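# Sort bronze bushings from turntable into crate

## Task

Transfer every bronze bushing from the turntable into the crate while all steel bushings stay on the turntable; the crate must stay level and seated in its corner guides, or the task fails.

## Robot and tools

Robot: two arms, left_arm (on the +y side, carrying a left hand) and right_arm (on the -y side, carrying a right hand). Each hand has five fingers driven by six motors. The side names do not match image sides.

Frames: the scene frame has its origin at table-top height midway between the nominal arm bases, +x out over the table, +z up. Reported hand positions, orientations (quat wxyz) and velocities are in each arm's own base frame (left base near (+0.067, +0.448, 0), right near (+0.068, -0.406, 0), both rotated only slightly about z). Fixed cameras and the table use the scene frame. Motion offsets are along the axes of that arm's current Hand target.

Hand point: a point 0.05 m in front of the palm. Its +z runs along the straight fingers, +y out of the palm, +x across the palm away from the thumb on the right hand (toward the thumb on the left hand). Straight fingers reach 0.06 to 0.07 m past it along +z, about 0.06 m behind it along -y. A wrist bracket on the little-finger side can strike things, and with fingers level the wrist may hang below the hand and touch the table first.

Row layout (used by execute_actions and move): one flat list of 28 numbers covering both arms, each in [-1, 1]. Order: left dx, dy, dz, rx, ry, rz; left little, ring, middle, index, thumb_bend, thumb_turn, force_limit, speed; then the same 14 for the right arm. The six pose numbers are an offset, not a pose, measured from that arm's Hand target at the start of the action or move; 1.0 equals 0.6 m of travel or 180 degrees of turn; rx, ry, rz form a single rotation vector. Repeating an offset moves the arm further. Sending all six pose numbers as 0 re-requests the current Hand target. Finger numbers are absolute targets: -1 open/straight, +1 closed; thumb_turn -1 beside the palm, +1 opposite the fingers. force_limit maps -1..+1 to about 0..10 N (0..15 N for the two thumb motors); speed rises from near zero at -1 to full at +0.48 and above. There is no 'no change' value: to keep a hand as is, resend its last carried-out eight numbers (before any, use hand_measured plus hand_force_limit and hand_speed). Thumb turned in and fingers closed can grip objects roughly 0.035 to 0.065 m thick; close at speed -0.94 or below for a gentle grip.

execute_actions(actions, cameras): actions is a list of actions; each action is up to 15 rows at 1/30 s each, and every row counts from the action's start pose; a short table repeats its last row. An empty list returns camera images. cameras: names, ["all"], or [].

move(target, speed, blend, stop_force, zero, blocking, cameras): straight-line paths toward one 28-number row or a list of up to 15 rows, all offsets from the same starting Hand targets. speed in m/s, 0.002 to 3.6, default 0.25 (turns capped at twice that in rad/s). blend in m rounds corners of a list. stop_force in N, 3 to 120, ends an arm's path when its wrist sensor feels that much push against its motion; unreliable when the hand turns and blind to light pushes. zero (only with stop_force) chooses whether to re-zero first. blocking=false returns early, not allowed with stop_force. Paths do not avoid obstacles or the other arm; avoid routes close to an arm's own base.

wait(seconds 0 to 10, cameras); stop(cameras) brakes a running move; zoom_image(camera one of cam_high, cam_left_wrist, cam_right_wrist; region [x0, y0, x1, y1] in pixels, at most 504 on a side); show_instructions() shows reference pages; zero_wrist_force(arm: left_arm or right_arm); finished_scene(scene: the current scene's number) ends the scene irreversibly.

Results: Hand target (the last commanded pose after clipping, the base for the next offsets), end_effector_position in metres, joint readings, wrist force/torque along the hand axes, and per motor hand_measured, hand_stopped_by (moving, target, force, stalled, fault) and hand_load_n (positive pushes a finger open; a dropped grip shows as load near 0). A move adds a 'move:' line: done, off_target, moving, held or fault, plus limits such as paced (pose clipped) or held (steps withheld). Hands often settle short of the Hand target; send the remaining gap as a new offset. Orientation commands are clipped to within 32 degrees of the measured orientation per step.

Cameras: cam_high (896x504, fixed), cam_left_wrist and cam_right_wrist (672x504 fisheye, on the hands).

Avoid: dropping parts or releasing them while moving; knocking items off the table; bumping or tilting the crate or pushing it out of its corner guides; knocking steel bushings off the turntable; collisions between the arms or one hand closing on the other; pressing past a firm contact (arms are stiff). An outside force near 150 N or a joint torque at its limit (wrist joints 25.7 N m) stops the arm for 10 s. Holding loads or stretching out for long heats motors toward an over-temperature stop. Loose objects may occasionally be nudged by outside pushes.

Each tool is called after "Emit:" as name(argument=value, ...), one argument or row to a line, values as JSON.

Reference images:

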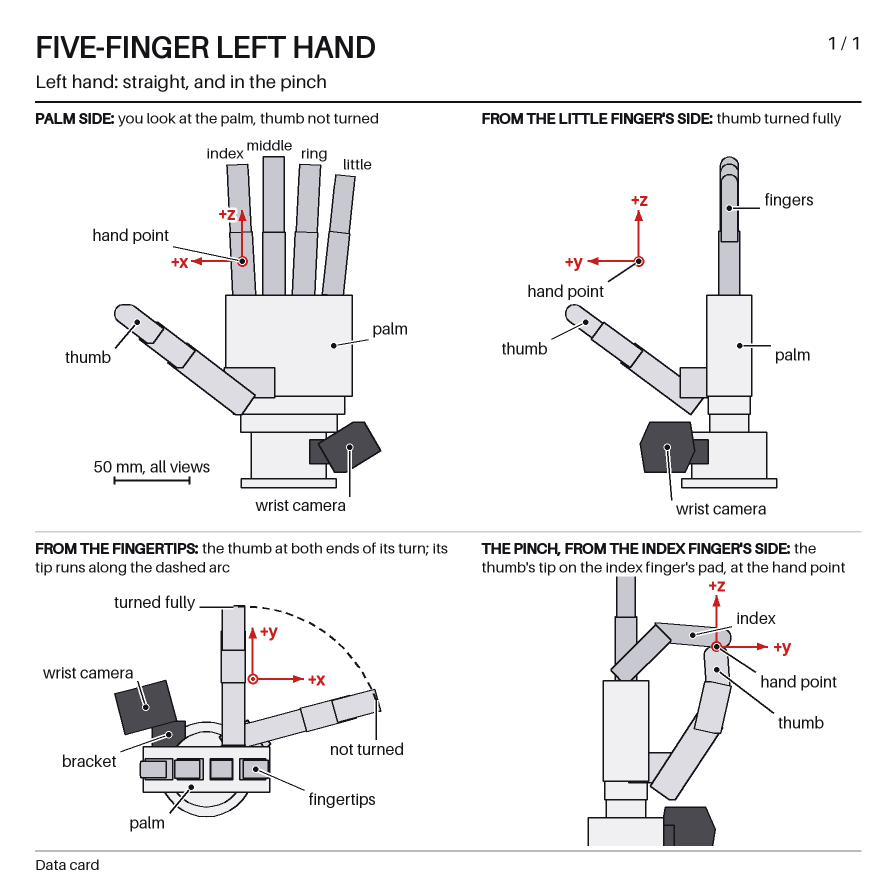

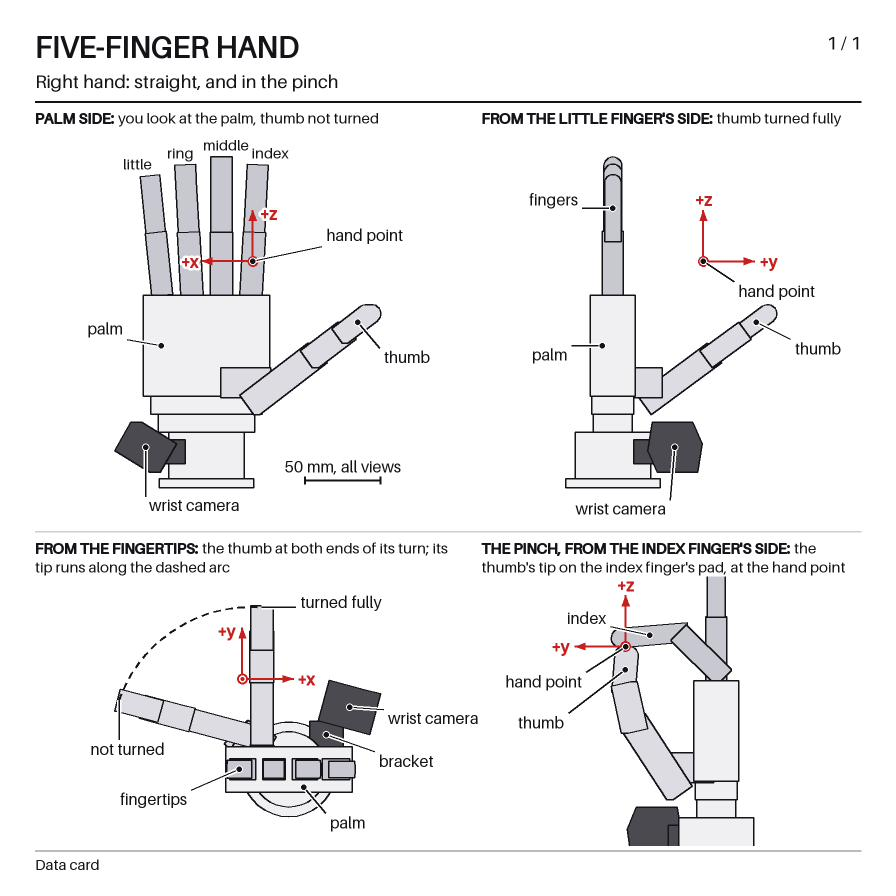

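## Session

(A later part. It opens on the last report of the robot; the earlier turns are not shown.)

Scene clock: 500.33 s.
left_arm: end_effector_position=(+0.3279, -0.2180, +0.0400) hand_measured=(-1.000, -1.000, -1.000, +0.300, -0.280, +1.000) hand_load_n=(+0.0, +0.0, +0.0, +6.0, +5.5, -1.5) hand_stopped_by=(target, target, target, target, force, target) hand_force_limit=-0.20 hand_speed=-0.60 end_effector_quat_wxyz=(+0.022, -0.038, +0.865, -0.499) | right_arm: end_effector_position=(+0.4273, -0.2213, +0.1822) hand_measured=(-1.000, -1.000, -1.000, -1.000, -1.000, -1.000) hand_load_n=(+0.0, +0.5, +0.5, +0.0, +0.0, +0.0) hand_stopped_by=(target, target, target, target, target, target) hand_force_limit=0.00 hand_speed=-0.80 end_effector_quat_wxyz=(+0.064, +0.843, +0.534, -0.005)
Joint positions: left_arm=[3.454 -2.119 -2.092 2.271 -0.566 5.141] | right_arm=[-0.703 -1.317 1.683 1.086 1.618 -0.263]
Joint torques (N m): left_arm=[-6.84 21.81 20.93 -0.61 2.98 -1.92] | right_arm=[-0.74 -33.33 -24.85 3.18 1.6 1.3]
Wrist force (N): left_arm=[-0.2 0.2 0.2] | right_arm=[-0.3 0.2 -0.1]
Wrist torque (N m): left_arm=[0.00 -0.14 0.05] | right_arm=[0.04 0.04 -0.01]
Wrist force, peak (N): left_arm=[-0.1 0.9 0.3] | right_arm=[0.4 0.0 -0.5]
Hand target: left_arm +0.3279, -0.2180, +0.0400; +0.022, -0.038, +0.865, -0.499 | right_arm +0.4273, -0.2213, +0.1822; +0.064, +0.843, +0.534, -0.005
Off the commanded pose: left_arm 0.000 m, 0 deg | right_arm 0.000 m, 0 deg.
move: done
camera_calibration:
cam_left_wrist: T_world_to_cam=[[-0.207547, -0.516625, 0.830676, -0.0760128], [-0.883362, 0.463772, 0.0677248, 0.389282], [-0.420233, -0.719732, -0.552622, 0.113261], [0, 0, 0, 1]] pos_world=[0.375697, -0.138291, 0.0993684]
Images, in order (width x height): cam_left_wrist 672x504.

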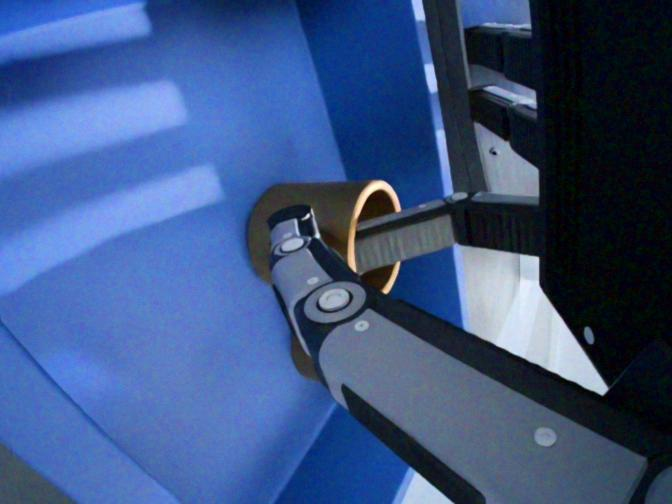

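Emit:
move(
  target=[0,0.0043,0.0025,0,0,0, -1,-1,-1,0.3,0.2,1,-0.2,-0.6, 0,0,0,0,0,0,-1,-1,-1,-1,-1,-1,0,-0.8],
  speed=0.02,
  stop_force=3,
)

Emit:
move(
  target=[0,0,0,0,0,0, -1,-1,-1,0.3,-0.6,1,-0.2,-0.6, 0,0,0,0,0,0,-1,-1,-1,-1,-1,-1,0,-0.8],
  cameras=["cam_left_wrist"],
)

Scene clock: 505.93 s.
left_arm: end_effector_position=(+0.3280, -0.2180, +0.0376) hand_measured=(-1.000, -1.000, -1.000, +0.300, -0.280, +1.000) hand_load_n=(+0.0, +0.0, +0.0, +6.0, +5.0, -1.5) hand_stopped_by=(target, target, target, target, force, target) hand_force_limit=-0.20 hand_speed=-0.60 end_effector_quat_wxyz=(+0.022, -0.038, +0.865, -0.499) | right_arm: end_effector_position=(+0.4273, -0.2213, +0.1822) hand_measured=(-1.000, -1.000, -1.000, -1.000, -1.000, -1.000) hand_load_n=(+0.0, +0.0, +0.0, +0.0, +0.0, +0.0) hand_stopped_by=(target, target, target, target, target, target) hand_force_limit=0.00 hand_speed=-0.80 end_effector_quat_wxyz=(+0.064, +0.843, +0.534, -0.005)
Joint positions: left_arm=[3.454 -2.124 -2.092 2.277 -0.566 5.141] | right_arm=[-0.703 -1.317 1.683 1.086 1.618 -0.263]
Joint torques (N m): left_arm=[-6.95 39.54 20.82 -4.32 1.35 -1.87] | right_arm=[-1.05 -34.13 -25.46 3.22 1.59 1.36]
Wrist force (N): left_arm=[0.0 -0.9 -0.8] | right_arm=[0.1 -0.3 0.0]
Wrist torque (N m): left_arm=[0.00 -0.15 0.06] | right_arm=[-0.03 -0.02 -0.01]
Wrist force, peak (N): left_arm=[-0.6 -2.8 -1.7] | right_arm=[-0.4 -0.3 -0.4]
Hand target: left_arm +0.3280, -0.2180, +0.0376; +0.022, -0.038, +0.865, -0.499 (not the last commanded pose) | right_arm +0.4273, -0.2213, +0.1822; +0.064, +0.843, +0.534, -0.005
Off the commanded pose: left_arm 0.001 m, 0 deg | right_arm 0.000 m, 0 deg.
move: contact (left_arm)

Scene clock: 506.77 s.
left_arm: end_effector_position=(+0.3281, -0.2180, +0.0376) hand_measured=(-1.000, -1.000, -1.000, +0.300, -0.600, +1.000) hand_load_n=(+0.0, +0.0, +0.0, +0.5, +0.0, +0.0) hand_stopped_by=(target, target, target, target, target, target) hand_force_limit=-0.20 hand_speed=-0.60 end_effector_quat_wxyz=(+0.022, -0.038, +0.865, -0.499) | right_arm: end_effector_position=(+0.4273, -0.2213, +0.1822) hand_measured=(-1.000, -1.000, -1.000, -1.000, -1.000, -1.000) hand_load_n=(+0.0, +0.0, +0.0, +0.0, +0.0, +0.0) hand_stopped_by=(target, target, target, target, target, target) hand_force_limit=0.00 hand_speed=-0.80 end_effector_quat_wxyz=(+0.064, +0.843, +0.534, -0.005)
Joint positions: left_arm=[3.454 -2.124 -2.092 2.277 -0.566 5.141] | right_arm=[-0.703 -1.317 1.683 1.086 1.618 -0.263]
Joint torques (N m): left_arm=[-6.86 39.02 20.56 -4.19 0.68 -1.75] | right_arm=[-1.31 -33.66 -25.62 3.15 1.55 1.31]
Wrist force (N): left_arm=[-0.2 -0.8 -0.3] | right_arm=[-0.1 -0.1 -0.3]
Wrist torque (N m): left_arm=[-0.01 -0.14 0.05] | right_arm=[0.01 0.03 -0.01]
Wrist force, peak (N): left_arm=[-0.3 -1.0 -0.2] | right_arm=[0.2 0.1 -0.6]
Hand target: left_arm +0.3280, -0.2180, +0.0376; +0.022, -0.038, +0.865, -0.499 | right_arm +0.4273, -0.2213, +0.1822; +0.064, +0.843, +0.534, -0.005
Off the commanded pose: left_arm 0.000 m, 0 deg | right_arm 0.000 m, 0 deg.
move: done
camera_calibration:
cam_left_wrist: T_world_to_cam=[[-0.207737, -0.516624, 0.830629, -0.0738706], [-0.883367, 0.46379, 0.0675359, 0.38951], [-0.420128, -0.719721, -0.552715, 0.11202], [0, 0, 0, 1]] pos_world=[0.375797, -0.138191, 0.0969683]
Images, in order (width x height): cam_left_wrist 672x504.

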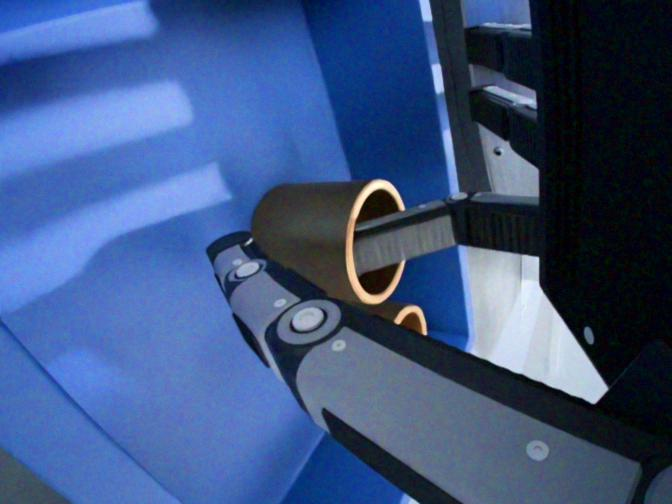

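Emit:
move(
  target=[
    [0,-0.1732,-0.1,0,0,0,-1,-1,-1,0.3,-0.6,1,-0.2,-0.6,0,0,0,0,0,0,-1,-1,-1,-1,-1,-1,0,-0.8],
    [0.1647,-0.3712,0.2365,0,0,0,-1,-1,-1,0.3,-0.6,1,-0.2,-0.6,0,0,0,0,0,0,-1,-1,-1,-1,-1,-1,0,-0.8],
  ],
  speed=0.2,
  cameras=["cam_high","cam_left_wrist"],
)

Scene clock: 535.13 s.
left_arm: end_effector_position=(+0.2501, -0.4599, +0.1595) hand_measured=(-1.000, -1.000, -1.000, +0.300, -0.600, +1.000) hand_load_n=(+0.0, +0.0, +0.0, +0.0, +0.0, +0.0) hand_stopped_by=(target, target, target, target, target, target) hand_force_limit=-0.20 hand_speed=-0.60 end_effector_quat_wxyz=(+0.022, -0.038, +0.865, -0.499) | right_arm: end_effector_position=(+0.4273, -0.2213, +0.1822) hand_measured=(-1.000, -1.000, -1.000, -1.000, -1.000, -1.000) hand_load_n=(+0.0, +0.0, +0.0, +0.5, -0.5, +0.0) hand_stopped_by=(target, target, target, target, target, target) hand_force_limit=0.00 hand_speed=-0.80 end_effector_quat_wxyz=(+0.064, +0.843, +0.534, -0.005)
Joint positions: left_arm=[2.703 -1.761 -1.85 2.756 -0.724 3.853] | right_arm=[-0.703 -1.317 1.683 1.086 1.618 -0.263]
Joint torques (N m): left_arm=[-5.8 18.81 31.38 0.94 -0.35 -1.92] | right_arm=[-0.73 -33.62 -25.38 3.28 1.7 1.55]
Wrist force (N): left_arm=[0.0 -0.7 0.0] | right_arm=[-0.1 0.0 -0.2]
Wrist torque (N m): left_arm=[-0.02 -0.16 0.05] | right_arm=[0.01 0.02 -0.01]
Wrist force, peak (N): left_arm=[-0.5 -1.7 -0.6] | right_arm=[-0.2 0.0 -0.7]
Hand target: left_arm +0.2501, -0.4600, +0.1595; +0.022, -0.038, +0.865, -0.499 | right_arm +0.4273, -0.2213, +0.1822; +0.064, +0.843, +0.534, -0.005
Off the commanded pose: left_arm 0.000 m, 0 deg | right_arm 0.000 m, 0 deg.
move: done
camera_calibration:
cam_left_wrist: T_world_to_cam=[[-0.20774, -0.516525, 0.83069, -0.316305], [-0.883316, 0.463886, 0.0675451, 0.424719], [-0.420234, -0.71973, -0.552622, -0.0274968], [0, 0, 0, 1]] pos_world=[0.297896, -0.380191, 0.218869]
Images, in order (width x height): cam_high 896x504, cam_left_wrist 672x504.

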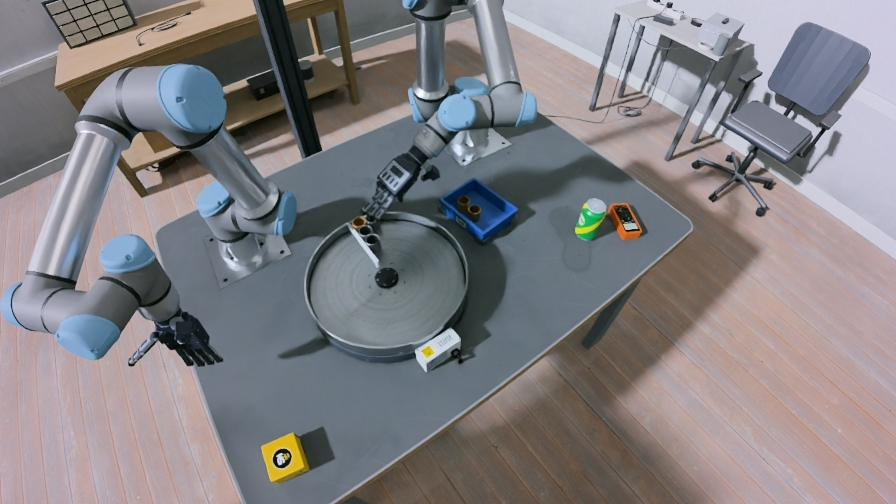

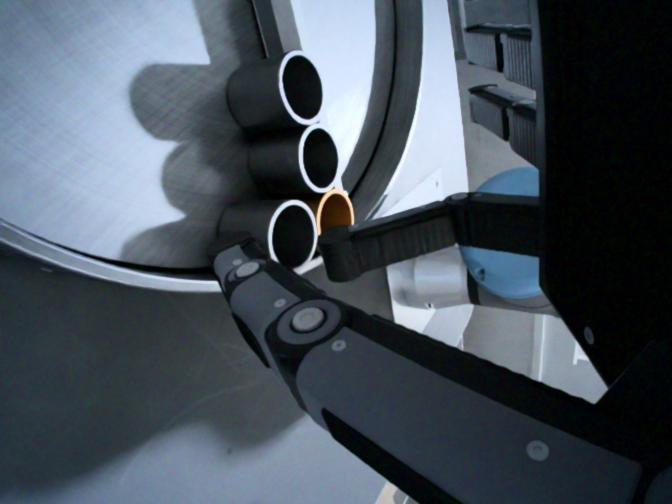

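Emit:
move(
  target=[0.0364,0.0145,0.0916,0,0,0,-1,-1,-1,0.3,-0.6,-1,-0.2,0.2,0,0,0,0,0,0,-1,-1,-1,-1,-1,-1,0,-0.8],
  speed=0.12,
  cameras=["cam_left_wrist"],
)

Emit:
move(
  target=[0,0.0549,0.0317,0,0,0,-1,-1,-1,0.3,-0.6,-1,-0.2,0.2,0,0,0,0,0,0,-1,-1,-1,-1,-1,-1,0,-0.8],
  speed=0.06,
  stop_force=5,
  cameras=["cam_left_wrist"],
)

Scene clock: 556.77 s.
left_arm: end_effector_position=(+0.2321, -0.5049, +0.1245) hand_measured=(-1.000, -1.000, -1.000, +0.300, -0.600, -1.000) hand_load_n=(+0.0, +0.0, +0.0, +0.0, +0.0, +0.0) hand_stopped_by=(target, target, target, target, target, target) hand_force_limit=-0.20 hand_speed=0.20 end_effector_quat_wxyz=(+0.022, -0.038, +0.865, -0.499) | right_arm: end_effector_position=(+0.4273, -0.2213, +0.1822) hand_measured=(-1.000, -1.000, -1.000, -1.000, -1.000, -1.000) hand_load_n=(+0.0, +0.0, +0.0, +0.0, +0.0, +0.0) hand_stopped_by=(target, target, target, target, target, target) hand_force_limit=0.00 hand_speed=-0.80 end_effector_quat_wxyz=(+0.064, +0.843, +0.534, -0.005)
Joint positions: left_arm=[2.572 -1.83 -1.844 2.916 -0.816 3.717] | right_arm=[-0.703 -1.317 1.683 1.086 1.618 -0.263]
Joint torques (N m): left_arm=[-6.88 20.6 31.03 1.19 -0.41 -1.8] | right_arm=[-0.96 -33.55 -25.65 3.19 1.57 1.55]
Wrist force (N): left_arm=[-0.2 -0.5 -0.4] | right_arm=[0.0 0.1 -0.4]
Wrist torque (N m): left_arm=[0.01 -0.16 0.06] | right_arm=[0.05 0.01 0.01]
Wrist force, peak (N): left_arm=[-0.4 -0.9 -0.7] | right_arm=[-0.4 -0.2 -0.5]
Hand target: left_arm +0.2321, -0.5050, +0.1244; +0.022, -0.038, +0.865, -0.499 | right_arm +0.4273, -0.2213, +0.1822; +0.064, +0.843, +0.534, -0.005
Off the commanded pose: left_arm 0.000 m, 0 deg | right_arm 0.000 m, 0 deg.
move: done
camera_calibration:
cam_left_wrist: T_world_to_cam=[[-0.207737, -0.516624, 0.830629, -0.314245], [-0.883367, 0.46379, 0.0675359, 0.432034], [-0.420128, -0.719721, -0.552715, -0.0867994], [0, 0, 0, 1]] pos_world=[0.279897, -0.425191, 0.183868]
Images, in order (width x height): cam_left_wrist 672x504.

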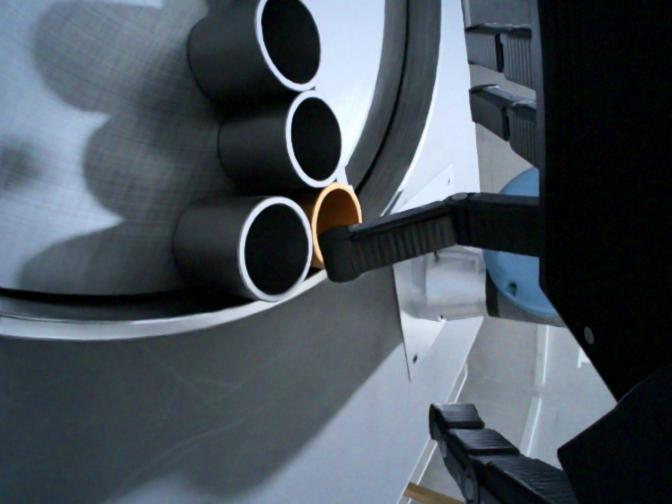

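Scene clock: 558.50 s.
left_arm: end_effector_position=(+0.2321, -0.5049, +0.0864) hand_measured=(-1.000, -1.000, -1.000, +0.300, -0.600, -1.000) hand_load_n=(+0.0, +0.0, +0.0, +0.0, +0.0, +0.0) hand_stopped_by=(target, target, target, target, target, target) hand_force_limit=-0.20 hand_speed=0.20 end_effector_quat_wxyz=(+0.022, -0.038, +0.865, -0.499) | right_arm: end_effector_position=(+0.4273, -0.2213, +0.1822) hand_measured=(-1.000, -1.000, -1.000, -1.000, -1.000, -1.000) hand_load_n=(+0.0, +0.0, +0.0, +0.0, +0.0, +0.0) hand_stopped_by=(target, target, target, target, target, target) hand_force_limit=0.00 hand_speed=-0.80 end_effector_quat_wxyz=(+0.064, +0.843, +0.534, -0.005)
Joint positions: left_arm=[2.571 -1.882 -1.89 3.014 -0.816 3.716] | right_arm=[-0.703 -1.317 1.683 1.086 1.618 -0.263]
Joint torques (N m): left_arm=[-7.07 21.2 3.6 1.25 0.75 -1.9] | right_arm=[-1.55 -33.84 -25.46 3.11 1.54 1.56]
Wrist force (N): left_arm=[-0.2 -0.5 0.1] | right_arm=[0.0 -0.2 -0.3]
Wrist torque (N m): left_arm=[-0.02 -0.13 0.05] | right_arm=[0.00 0.00 0.00]
Wrist force, peak (N): left_arm=[-0.3 -1.1 -0.5] | right_arm=[-0.1 -0.3 -0.6]
Hand target: left_arm +0.2321, -0.5049, +0.0864; +0.022, -0.038, +0.865, -0.499 | right_arm +0.4273, -0.2213, +0.1822; +0.064, +0.843, +0.534, -0.005
Off the commanded pose: left_arm 0.000 m, 0 deg | right_arm 0.000 m, 0 deg.
move: done
camera_calibration:
cam_left_wrist: T_world_to_cam=[[-0.207737, -0.516624, 0.830629, -0.282598], [-0.883367, 0.46379, 0.0675359, 0.434607], [-0.420128, -0.719721, -0.552715, -0.107858], [0, 0, 0, 1]] pos_world=[0.279897, -0.425191, 0.145768]
Images, in order (width x height): cam_left_wrist 672x504.

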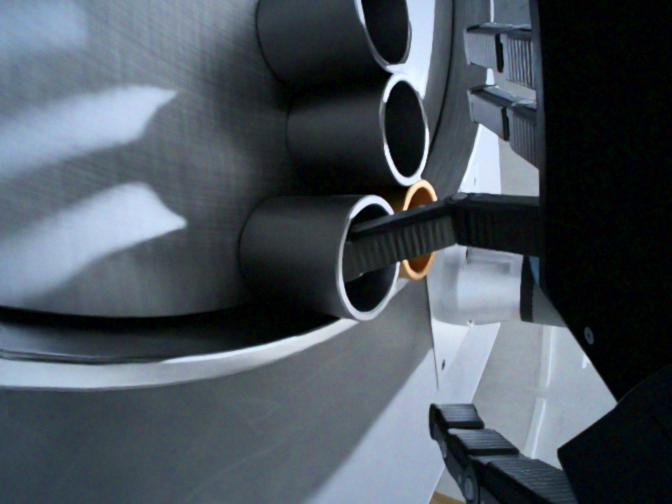

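Emit:
move(
  target=[
    [-0.0377,0.0243,-0.0420,0,0,0,-1,-1,-1,0.3,-0.6,-1,-0.2,0.2,0,0,0,0,0,0,-1,-1,-1,-1,-1,-1,0,-0.8],
    [-0.0975,0.0502,-0.0868,0,0,0,-1,-1,-1,0.3,-0.6,-1,-0.2,0.2,0,0,0,0,0,0,-1,-1,-1,-1,-1,-1,0,-0.8],
    [-0.1692,0.0302,-0.0523,0,0,0,-1,-1,-1,0.3,-0.6,-1,-0.2,0.2,0,0,0,0,0,0,-1,-1,-1,-1,-1,-1,0,-0.8],
    [-0.1892,0.0002,-0.0002,0,0,0,-1,-1,-1,0.3,-0.6,-1,-0.2,0.2,0,0,0,0,0,0,-1,-1,-1,-1,-1,-1,0,-0.8],
    [-0.1892,-0.0575,-0.0335,0,0,0,-1,-1,-1,0.3,-0.6,-1,-0.2,0.2,0,0,0,0,0,0,-1,-1,-1,-1,-1,-1,0,-0.8],
    [0.0158,-0.0877,0.0232,0,0,0,-1,-1,-1,0.3,-0.6,-1,-0.2,0.2,0,0,0,0,0,0,-1,-1,-1,-1,-1,-1,0,-0.8],
  ],
  speed=[0.08,0.08,0.08,0.08,0.08,0.15],
  blend=[0.008,0.01,0.01,0,0,0],
  cameras=["cam_left_wrist"],
)

Scene clock: 577.10 s.
left_arm: end_effector_position=(+0.2261, -0.5440, +0.1250) hand_measured=(-1.000, -1.000, -1.000, +0.300, -0.600, -1.000) hand_load_n=(+0.0, +0.0, +0.0, +0.0, +0.0, +0.0) hand_stopped_by=(target, target, target, target, target, target) hand_force_limit=-0.20 hand_speed=0.20 end_effector_quat_wxyz=(+0.022, -0.038, +0.865, -0.499) | right_arm: end_effector_position=(+0.4273, -0.2213, +0.1822) hand_measured=(-1.000, -1.000, -1.000, -1.000, -1.000, -1.000) hand_load_n=(+0.0, +0.0, +0.0, +0.5, +0.0, +0.0) hand_stopped_by=(target, target, target, target, target, target) hand_force_limit=0.00 hand_speed=-0.80 end_effector_quat_wxyz=(+0.064, +0.843, +0.534, -0.005)
Joint positions: left_arm=[2.482 -1.879 -1.766 2.94 -0.882 3.637] | right_arm=[-0.703 -1.317 1.683 1.086 1.618 -0.263]
Joint torques (N m): left_arm=[-7.07 40.12 4.72 1.39 -0.8 -1.75] | right_arm=[-0.55 -34.37 -25.29 3.14 1.63 1.58]
Wrist force (N): left_arm=[0.0 -0.6 -0.1] | right_arm=[0.4 0.1 -0.3]
Wrist torque (N m): left_arm=[-0.03 -0.17 0.05] | right_arm=[0.04 -0.06 0.03]
Wrist force, peak (N): left_arm=[0.4 -1.3 -0.3] | right_arm=[0.0 -0.2 -0.7]
Hand target: left_arm +0.2260, -0.5440, +0.1250; +0.022, -0.038, +0.865, -0.499 | right_arm +0.4273, -0.2213, +0.1822; +0.064, +0.843, +0.534, -0.005
Off the commanded pose: left_arm 0.000 m, 0 deg | right_arm 0.000 m, 0 deg.
move: done
camera_calibration:
cam_left_wrist: T_world_to_cam=[[-0.207737, -0.516624, 0.830629, -0.336055], [-0.883367, 0.46379, 0.0675359, 0.444787], [-0.420128, -0.719721, -0.552715, -0.117113], [0, 0, 0, 1]] pos_world=[0.273897, -0.464191, 0.184368]
Images, in order (width x height): cam_left_wrist 672x504.

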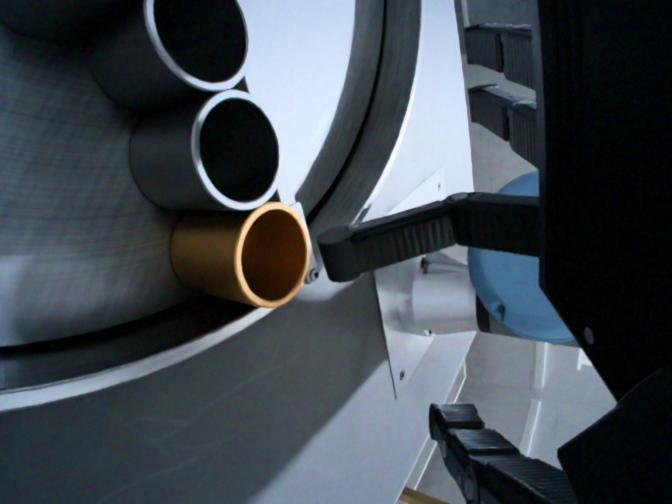

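Emit:
move(
  target=[0.0028,0.0575,0.0270,0,0,0,-1,-1,-1,0.3,-0.6,-1,-0.2,0.2,0,0,0,0,0,0,-1,-1,-1,-1,-1,-1,0,-0.8],
  speed=0.06,
  stop_force=5,
  cameras=["cam_left_wrist"],
)

Scene clock: 586.93 s.
left_arm: end_effector_position=(+0.2240, -0.5409, +0.0870) hand_measured=(-1.000, -1.000, -1.000, +0.300, -0.600, -1.000) hand_load_n=(+0.0, +0.0, +0.0, +0.0, +0.0, -0.5) hand_stopped_by=(target, target, target, target, target, target) hand_force_limit=-0.20 hand_speed=0.20 end_effector_quat_wxyz=(+0.022, -0.038, +0.865, -0.499) | right_arm: end_effector_position=(+0.4273, -0.2213, +0.1822) hand_measured=(-1.000, -1.000, -1.000, -1.000, -1.000, -1.000) hand_load_n=(+0.0, +0.0, +0.0, +0.0, +0.0, +0.0) hand_stopped_by=(target, target, target, target, target, target) hand_force_limit=0.00 hand_speed=-0.80 end_effector_quat_wxyz=(+0.064, +0.843, +0.534, -0.005)
Joint positions: left_arm=[2.484 -1.92 -1.823 3.036 -0.88 3.639] | right_arm=[-0.703 -1.317 1.683 1.086 1.618 -0.263]
Joint torques (N m): left_arm=[7.63 23.04 4.59 1.52 2.33 -1.67] | right_arm=[-1.23 -34.56 -25.68 3.24 1.78 1.49]
Wrist force (N): left_arm=[-0.2 -0.7 0.1] | right_arm=[-0.1 -0.1 -0.3]
Wrist torque (N m): left_arm=[-0.06 -0.13 -0.05] | right_arm=[0.01 0.02 -0.01]
Wrist force, peak (N): left_arm=[-0.1 -1.0 -0.5] | right_arm=[0.2 -0.2 -0.8]
Hand target: left_arm +0.2240, -0.5409, +0.0870; +0.022, -0.038, +0.865, -0.499 | right_arm +0.4273, -0.2213, +0.1822; +0.064, +0.843, +0.534, -0.005
Off the commanded pose: left_arm 0.000 m, 0 deg | right_arm 0.000 m, 0 deg.
move: done
camera_calibration:
cam_left_wrist: T_world_to_cam=[[-0.207737, -0.516624, 0.830629, -0.303378], [-0.883367, 0.46379, 0.0675359, 0.444107], [-0.420128, -0.719721, -0.552715, -0.136839], [0, 0, 0, 1]] pos_world=[0.271797, -0.461191, 0.146368]
Images, in order (width x height): cam_left_wrist 672x504.

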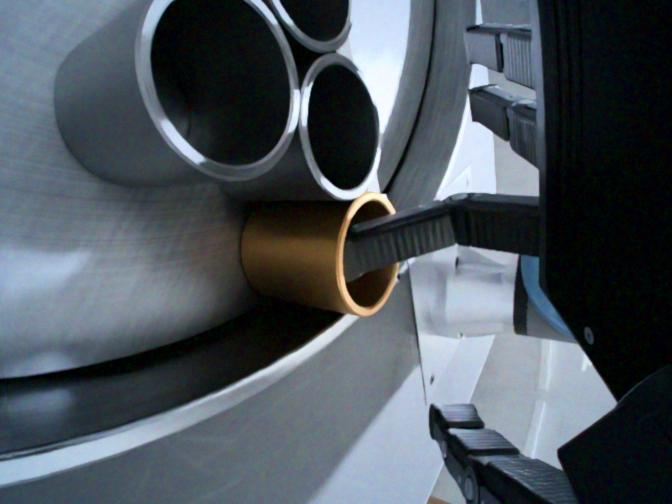

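Emit:
move(
  target=[
    [-0.0178,0.0252,-0.0436,0,0,0,-1,-1,-1,0.3,-0.6,-1,-0.2,0.2,0,0,0,0,0,0,-1,-1,-1,-1,-1,-1,0,-0.8],
    [-0.0528,0.0530,-0.0915,0,0,0,-1,-1,-1,0.3,-0.6,-1,-0.2,0.2,0,0,0,0,0,0,-1,-1,-1,-1,-1,-1,0,-0.8],
    [-0.1160,0.0793,-0.1375,0,0,0,-1,-1,-1,0.3,-0.6,-1,-0.2,0.2,0,0,0,0,0,0,-1,-1,-1,-1,-1,-1,0,-0.8],
    [-0.1703,0.0562,-0.0973,0,0,0,-1,-1,-1,0.3,-0.75,1,-0.2,0.2,0,0,0,0,0,0,-1,-1,-1,-1,-1,-1,0,-0.8],
    [-0.1703,0.0562,-0.0973,0,0,0,-1,-1,-1,0.3,0.2,1,-0.2,-0.6,0,0,0,0,0,0,-1,-1,-1,-1,-1,-1,0,-0.8],
  ],
  speed=0.08,
  blend=[0.008,0.01,0.01,0,0],
  cameras=["cam_left_wrist"],
)

Scene clock: 613.27 s.
left_arm: end_effector_position=(+0.3199, -0.4649, +0.0870) hand_measured=(-1.000, -1.000, -1.000, +0.300, -0.280, +1.000) hand_load_n=(+0.0, +0.0, +0.0, +5.5, +5.5, -1.5) hand_stopped_by=(target, target, target, target, force, target) hand_force_limit=-0.20 hand_speed=-0.60 end_effector_quat_wxyz=(+0.022, -0.038, +0.865, -0.499) | right_arm: end_effector_position=(+0.4273, -0.2213, +0.1822) hand_measured=(-1.000, -1.000, -1.000, -1.000, -1.000, -1.000) hand_load_n=(+0.0, +0.0, +0.0, +0.0, +0.0, +0.0) hand_stopped_by=(target, target, target, target, target, target) hand_force_limit=0.00 hand_speed=-0.80 end_effector_quat_wxyz=(+0.064, +0.843, +0.534, -0.005)
Joint positions: left_arm=[2.763 -1.985 -1.771 2.845 -0.686 3.925] | right_arm=[-0.703 -1.317 1.683 1.086 1.618 -0.263]
Joint torques (N m): left_arm=[4 31.44 26.71 0.39 2.37 1.7] | right_arm=[-1.27 -34.8 -25.17 3.14 1.72 1.53]
Wrist force (N): left_arm=[0.3 -1.3 -0.2] | right_arm=[0.1 -0.3 -0.5]
Wrist torque (N m): left_arm=[-0.06 -0.19 0.06] | right_arm=[-0.01 0.00 0.00]
Wrist force, peak (N): left_arm=[0.7 -3.5 -1.0] | right_arm=[-0.1 -0.3 -0.8]
Hand target: left_arm +0.3199, -0.4649, +0.0870; +0.022, -0.038, +0.865, -0.499 | right_arm +0.4273, -0.2213, +0.1822; +0.064, +0.843, +0.534, -0.005
Off the commanded pose: left_arm 0.000 m, 0 deg | right_arm 0.000 m, 0 deg.
move: done
camera_calibration:
cam_left_wrist: T_world_to_cam=[[-0.207737, -0.516624, 0.830629, -0.244141], [-0.883367, 0.46379, 0.0675359, 0.493528], [-0.420128, -0.719721, -0.552715, -0.0417782], [0, 0, 0, 1]] pos_world=[0.367697, -0.385091, 0.146368]
Images, in order (width x height): cam_left_wrist 672x504.

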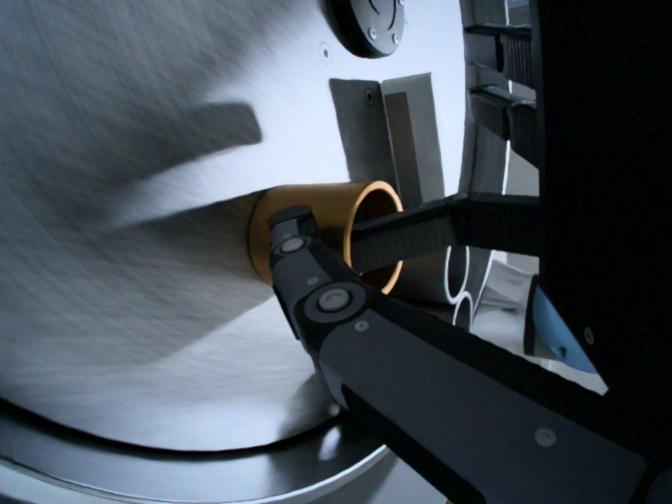

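Emit:
move(
  target=[
    [0,-0.1198,-0.0692,0,0,0,-1,-1,-1,0.3,0.2,1,-0.2,-0.6,0,0,0,0,0,0,-1,-1,-1,-1,-1,-1,0,-0.8],
    [-0.1248,0.1433,-0.3913,0,0,0,-1,-1,-1,0.3,0.2,1,-0.2,-0.6,0,0,0,0,0,0,-1,-1,-1,-1,-1,-1,0,-0.8],
  ],
  speed=0.2,
  blend=[0.02,0],
  cameras=["cam_left_wrist"],
)

Emit:
move(
  target=[0,0.1299,0.0750,0,0,0,-1,-1,-1,0.3,0.2,1,-0.2,-0.6,0,0,0,0,0,0,-1,-1,-1,-1,-1,-1,0,-0.8],
  speed=0.07,
  stop_force=4,
  cameras=["cam_left_wrist"],
)

Scene clock: 631.00 s.
left_arm: end_effector_position=(+0.3731, -0.2130, +0.1300) hand_measured=(-1.000, -1.000, -1.000, +0.300, -0.280, +1.000) hand_load_n=(-0.5, +0.0, +0.0, +6.0, +6.0, -1.5) hand_stopped_by=(target, target, target, target, force, target) hand_force_limit=-0.20 hand_speed=-0.60 end_effector_quat_wxyz=(+0.022, -0.038, +0.865, -0.499) | right_arm: end_effector_position=(+0.4273, -0.2213, +0.1822) hand_measured=(-1.000, -1.000, -1.000, -1.000, -1.000, -1.000) hand_load_n=(+0.0, +0.0, +0.0, +0.0, +0.0, +0.0) hand_stopped_by=(target, target, target, target, target, target) hand_force_limit=0.00 hand_speed=-0.80 end_effector_quat_wxyz=(+0.064, +0.843, +0.534, -0.005)
Joint positions: left_arm=[3.429 -2.003 -1.911 2.011 -0.558 5.097] | right_arm=[-0.703 -1.317 1.683 1.086 1.618 -0.263]
Joint torques (N m): left_arm=[7.67 22.9 -0.01 -4.62 0.11 1.98] | right_arm=[-0.49 -33.4 -25.59 3.15 1.6 1.61]
Wrist force (N): left_arm=[-0.3 0.3 0.4] | right_arm=[0.1 0.1 -0.3]
Wrist torque (N m): left_arm=[0.00 -0.12 -0.08] | right_arm=[0.04 -0.02 0.01]
Wrist force, peak (N): left_arm=[0.2 -1.8 -0.2] | right_arm=[0.1 0.0 -0.8]
Hand target: left_arm +0.3731, -0.2130, +0.1300; +0.022, -0.038, +0.865, -0.499 | right_arm +0.4273, -0.2213, +0.1822; +0.064, +0.843, +0.534, -0.005
Off the commanded pose: left_arm 0.000 m, 0 deg | right_arm 0.000 m, 0 deg.
move: done
camera_calibration:
cam_left_wrist: T_world_to_cam=[[-0.207682, -0.516672, 0.830613, -0.138767], [-0.88342, 0.463689, 0.0675466, 0.420755], [-0.420045, -0.719752, -0.552738, 0.185489], [0, 0, 0, 1]] pos_world=[0.420798, -0.133291, 0.189368]
Images, in order (width x height): cam_left_wrist 672x504.

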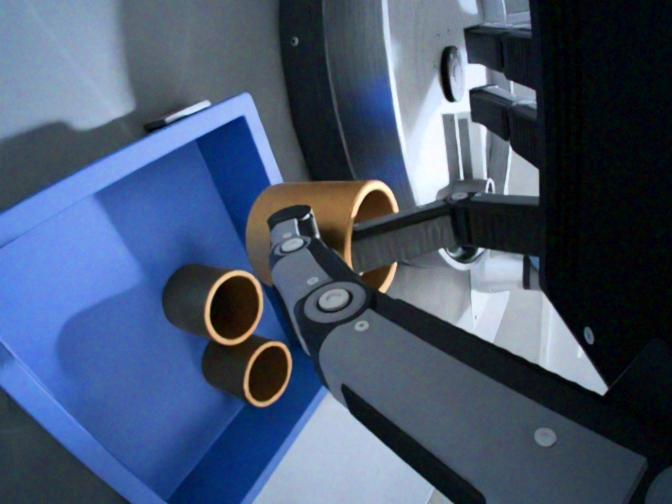

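Scene clock: 633.40 s.
left_arm: end_effector_position=(+0.3730, -0.2129, +0.0400) hand_measured=(-1.000, -1.000, -1.000, +0.300, -0.280, +1.000) hand_load_n=(+0.0, +0.0, +0.0, +5.5, +6.0, -1.5) hand_stopped_by=(target, target, target, target, force, target) hand_force_limit=-0.20 hand_speed=-0.60 end_effector_quat_wxyz=(+0.022, -0.038, +0.865, -0.499) | right_arm: end_effector_position=(+0.4273, -0.2213, +0.1822) hand_measured=(-1.000, -1.000, -1.000, -1.000, -1.000, -1.000) hand_load_n=(+0.0, +0.0, +0.0, +0.0, +0.0, +0.0) hand_stopped_by=(target, target, target, target, target, target) hand_force_limit=0.00 hand_speed=-0.80 end_effector_quat_wxyz=(+0.064, +0.843, +0.534, -0.005)
Joint positions: left_arm=[3.429 -2.177 -1.95 2.224 -0.558 5.097] | right_arm=[-0.703 -1.317 1.683 1.086 1.618 -0.263]
Joint torques (N m): left_arm=[-7.89 25.99 15.98 -0.54 2.99 -1.89] | right_arm=[-0.58 -34.01 -25.61 3.24 1.66 1.46]
Wrist force (N): left_arm=[-0.2 0.2 0.3] | right_arm=[0.0 0.0 -0.3]
Wrist torque (N m): left_arm=[0.01 -0.14 0.02] | right_arm=[0.02 0.00 0.00]
Wrist force, peak (N): left_arm=[-0.3 1.0 0.5] | right_arm=[0.1 -0.1 -0.7]
Hand target: left_arm +0.3730, -0.2129, +0.0400; +0.022, -0.038, +0.865, -0.499 | right_arm +0.4273, -0.2213, +0.1822; +0.064, +0.843, +0.534, -0.005
Off the commanded pose: left_arm 0.000 m, 0 deg | right_arm 0.000 m, 0 deg.
move: done
camera_calibration:
cam_left_wrist: T_world_to_cam=[[-0.207664, -0.516662, 0.830624, -0.0639678], [-0.883385, 0.463747, 0.0676039, 0.426775], [-0.420128, -0.719722, -0.552715, 0.13585], [0, 0, 0, 1]] pos_world=[0.420797, -0.133191, 0.0993681]
Images, in order (width x height): cam_left_wrist 672x504.

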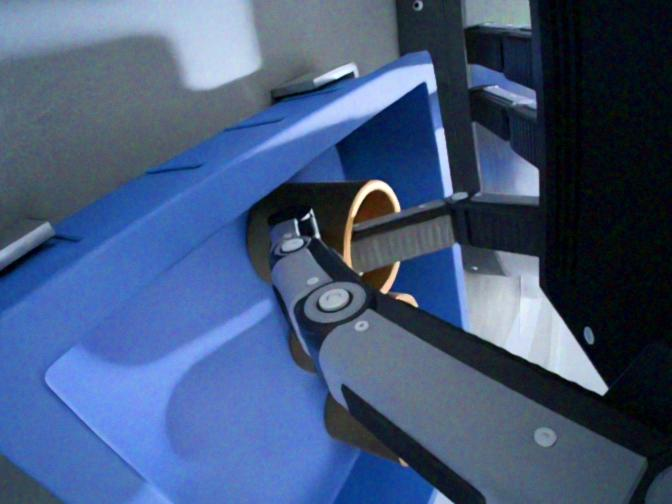

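Emit:
move(
  target=[0,0.0058,0.0033,0,0,0,-1,-1,-1,0.3,0.2,1,-0.2,-0.6,0,0,0,0,0,0,-1,-1,-1,-1,-1,-1,0,-0.8],
  speed=0.02,
  stop_force=3,
)

Emit:
move(
  target=[0,0,0,0,0,0,-1,-1,-1,0.3,-0.6,1,-0.2,-0.6,0,0,0,0,0,0,-1,-1,-1,-1,-1,-1,0,-0.8],
  speed=0.2,
)

Emit:
move(
  target=[0,-0.1732,-0.1,0,0,0,-1,-1,-1,0.3,-0.6,1,-0.2,-0.6,0,0,0,0,0,0,-1,-1,-1,-1,-1,-1,0,-0.8],
  speed=0.15,
  cameras=["cam_high","cam_left_wrist"],
)

Scene clock: 641.13 s.
left_arm: end_effector_position=(+0.3731, -0.2129, +0.0388) hand_measured=(-1.000, -1.000, -1.000, +0.300, -0.280, +1.000) hand_load_n=(-0.5, +0.0, +0.0, +6.0, +5.0, -1.5) hand_stopped_by=(target, target, target, target, force, target) hand_force_limit=-0.20 hand_speed=-0.60 end_effector_quat_wxyz=(+0.022, -0.038, +0.865, -0.499) | right_arm: end_effector_position=(+0.4273, -0.2213, +0.1822) hand_measured=(-1.000, -1.000, -1.000, -1.000, -1.000, -1.000) hand_load_n=(+0.0, +0.0, -0.5, +0.0, +0.0, +0.0) hand_stopped_by=(target, target, target, target, target, target) hand_force_limit=0.00 hand_speed=-0.80 end_effector_quat_wxyz=(+0.064, +0.843, +0.534, -0.005)
Joint positions: left_arm=[3.429 -2.18 -1.95 2.227 -0.558 5.097] | right_arm=[-0.703 -1.317 1.683 1.086 1.618 -0.263]
Joint torques (N m): left_arm=[-3.55 42.97 1.95 -4.62 1.81 -0.16] | right_arm=[-1.44 -33.29 -24.84 3.09 1.59 1.56]
Wrist force (N): left_arm=[-0.2 0.2 0.4] | right_arm=[-0.2 -0.2 -0.4]
Wrist torque (N m): left_arm=[0.02 -0.14 0.02] | right_arm=[0.02 0.04 -0.02]
Wrist force, peak (N): left_arm=[-0.2 -2.7 -1.6] | right_arm=[-0.2 0.1 -0.7]
Hand target: left_arm +0.3731, -0.2129, +0.0388; +0.022, -0.038, +0.865, -0.499 (not the last commanded pose) | right_arm +0.4273, -0.2213, +0.1822; +0.064, +0.843, +0.534, -0.005
Off the commanded pose: left_arm 0.003 m, 0 deg | right_arm 0.000 m, 0 deg.
move: contact (left_arm)

Scene clock: 641.97 s.
left_arm: end_effector_position=(+0.3731, -0.2129, +0.0388) hand_measured=(-1.000, -1.000, -1.000, +0.300, -0.600, +1.000) hand_load_n=(+0.0, +0.0, +0.0, +0.0, +0.0, +0.0) hand_stopped_by=(target, target, target, target, target, target) hand_force_limit=-0.20 hand_speed=-0.60 end_effector_quat_wxyz=(+0.022, -0.038, +0.865, -0.499) | right_arm: end_effector_position=(+0.4273, -0.2213, +0.1822) hand_measured=(-1.000, -1.000, -1.000, -1.000, -1.000, -1.000) hand_load_n=(+0.0, +0.0, +0.0, +0.0, +0.0, +0.0) hand_stopped_by=(target, target, target, target, target, target) hand_force_limit=0.00 hand_speed=-0.80 end_effector_quat_wxyz=(+0.064, +0.843, +0.534, -0.005)
Joint positions: left_arm=[3.429 -2.18 -1.95 2.227 -0.558 5.097] | right_arm=[-0.703 -1.317 1.683 1.086 1.618 -0.263]
Joint torques (N m): left_arm=[-3.34 42.28 1.73 -3.75 1.23 -0.11] | right_arm=[-1.28 -33.91 -24.87 3.27 1.58 1.44]
Wrist force (N): left_arm=[-0.5 -0.7 0.0] | right_arm=[0.1 -0.1 -0.4]
Wrist torque (N m): left_arm=[-0.01 -0.09 0.00] | right_arm=[0.01 0.00 0.00]
Wrist force, peak (N): left_arm=[-0.5 -0.7 0.0] | right_arm=[0.0 -0.2 -0.7]
Hand target: left_arm +0.3731, -0.2129, +0.0388; +0.022, -0.038, +0.865, -0.499 | right_arm +0.4273, -0.2213, +0.1822; +0.064, +0.843, +0.534, -0.005
Off the commanded pose: left_arm 0.000 m, 0 deg | right_arm 0.000 m, 0 deg.
move: done

Scene clock: 643.40 s.
left_arm: end_effector_position=(+0.3731, -0.2130, +0.1587) hand_measured=(-1.000, -1.000, -1.000, +0.300, -0.600, +1.000) hand_load_n=(-0.5, +0.0, +0.0, +0.0, +0.0, +0.0) hand_stopped_by=(target, target, target, target, target, target) hand_force_limit=-0.20 hand_speed=-0.60 end_effector_quat_wxyz=(+0.022, -0.038, +0.865, -0.499) | right_arm: end_effector_position=(+0.4273, -0.2213, +0.1822) hand_measured=(-1.000, -1.000, -1.000, -1.000, -1.000, -1.000) hand_load_n=(+0.0, +0.0, +0.0, +0.0, +0.0, +0.0) hand_stopped_by=(target, target, target, target, target, target) hand_force_limit=0.00 hand_speed=-0.80 end_effector_quat_wxyz=(+0.064, +0.843, +0.534, -0.005)
Joint positions: left_arm=[3.429 -1.955 -1.887 1.941 -0.558 5.097] | right_arm=[-0.703 -1.317 1.683 1.086 1.618 -0.263]
Joint torques (N m): left_arm=[7.29 38.45 27.49 -4.52 0.01 2.07] | right_arm=[-1.26 -33.66 -25.31 3.24 1.62 1.43]
Wrist force (N): left_arm=[-0.5 -0.8 0.1] | right_arm=[-0.1 -0.1 -0.2]
Wrist torque (N m): left_arm=[-0.05 -0.09 -0.07] | right_arm=[0.01 0.02 -0.01]
Wrist force, peak (N): left_arm=[-0.4 -1.6 -0.2] | right_arm=[-0.2 0.1 -0.6]
Hand target: left_arm +0.3731, -0.2130, +0.1588; +0.022, -0.038, +0.865, -0.499 | right_arm +0.4273, -0.2213, +0.1822; +0.064, +0.843, +0.534, -0.005
Off the commanded pose: left_arm 0.000 m, 0 deg | right_arm 0.000 m, 0 deg.
move: done
camera_calibration:
cam_left_wrist: T_world_to_cam=[[-0.207836, -0.51667, 0.830576, -0.162512], [-0.883394, 0.463755, 0.0674316, 0.418928], [-0.420023, -0.719711, -0.552808, 0.201405], [0, 0, 0, 1]] pos_world=[0.420898, -0.133291, 0.218068]
Images, in order (width x height): cam_high 896x504, cam_left_wrist 672x504.

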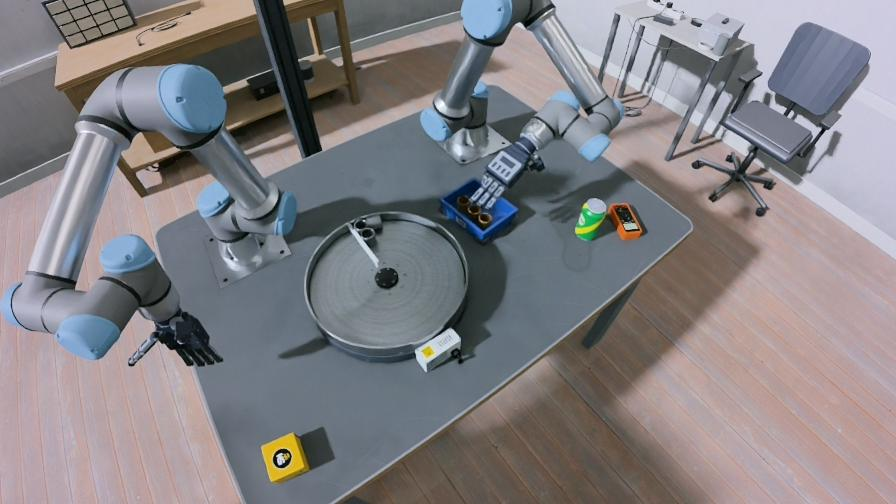

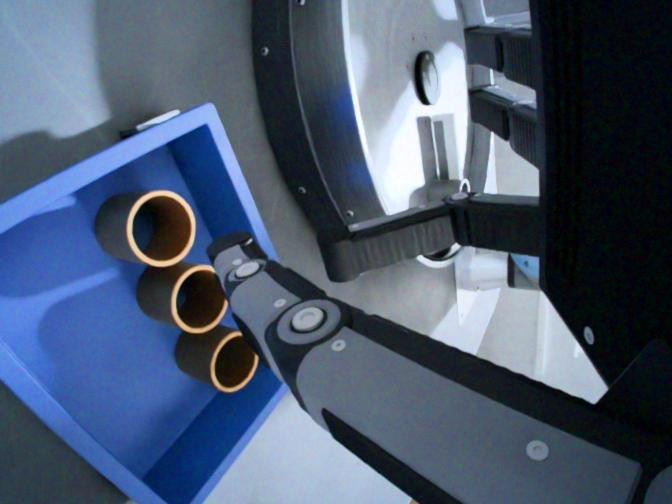

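Emit:
zoom_image(
  camera="cam_high",
  region=[300, 170, 540, 300],
)

Scaled by 2.100 from the camera's 896x504 image, which has a finer 1280x720 frame.

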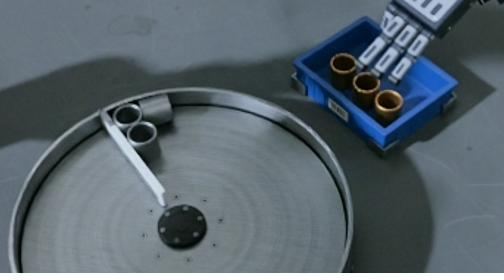

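Emit:
finished_scene(
  scene=1,
)

The scene is finished: the task was done.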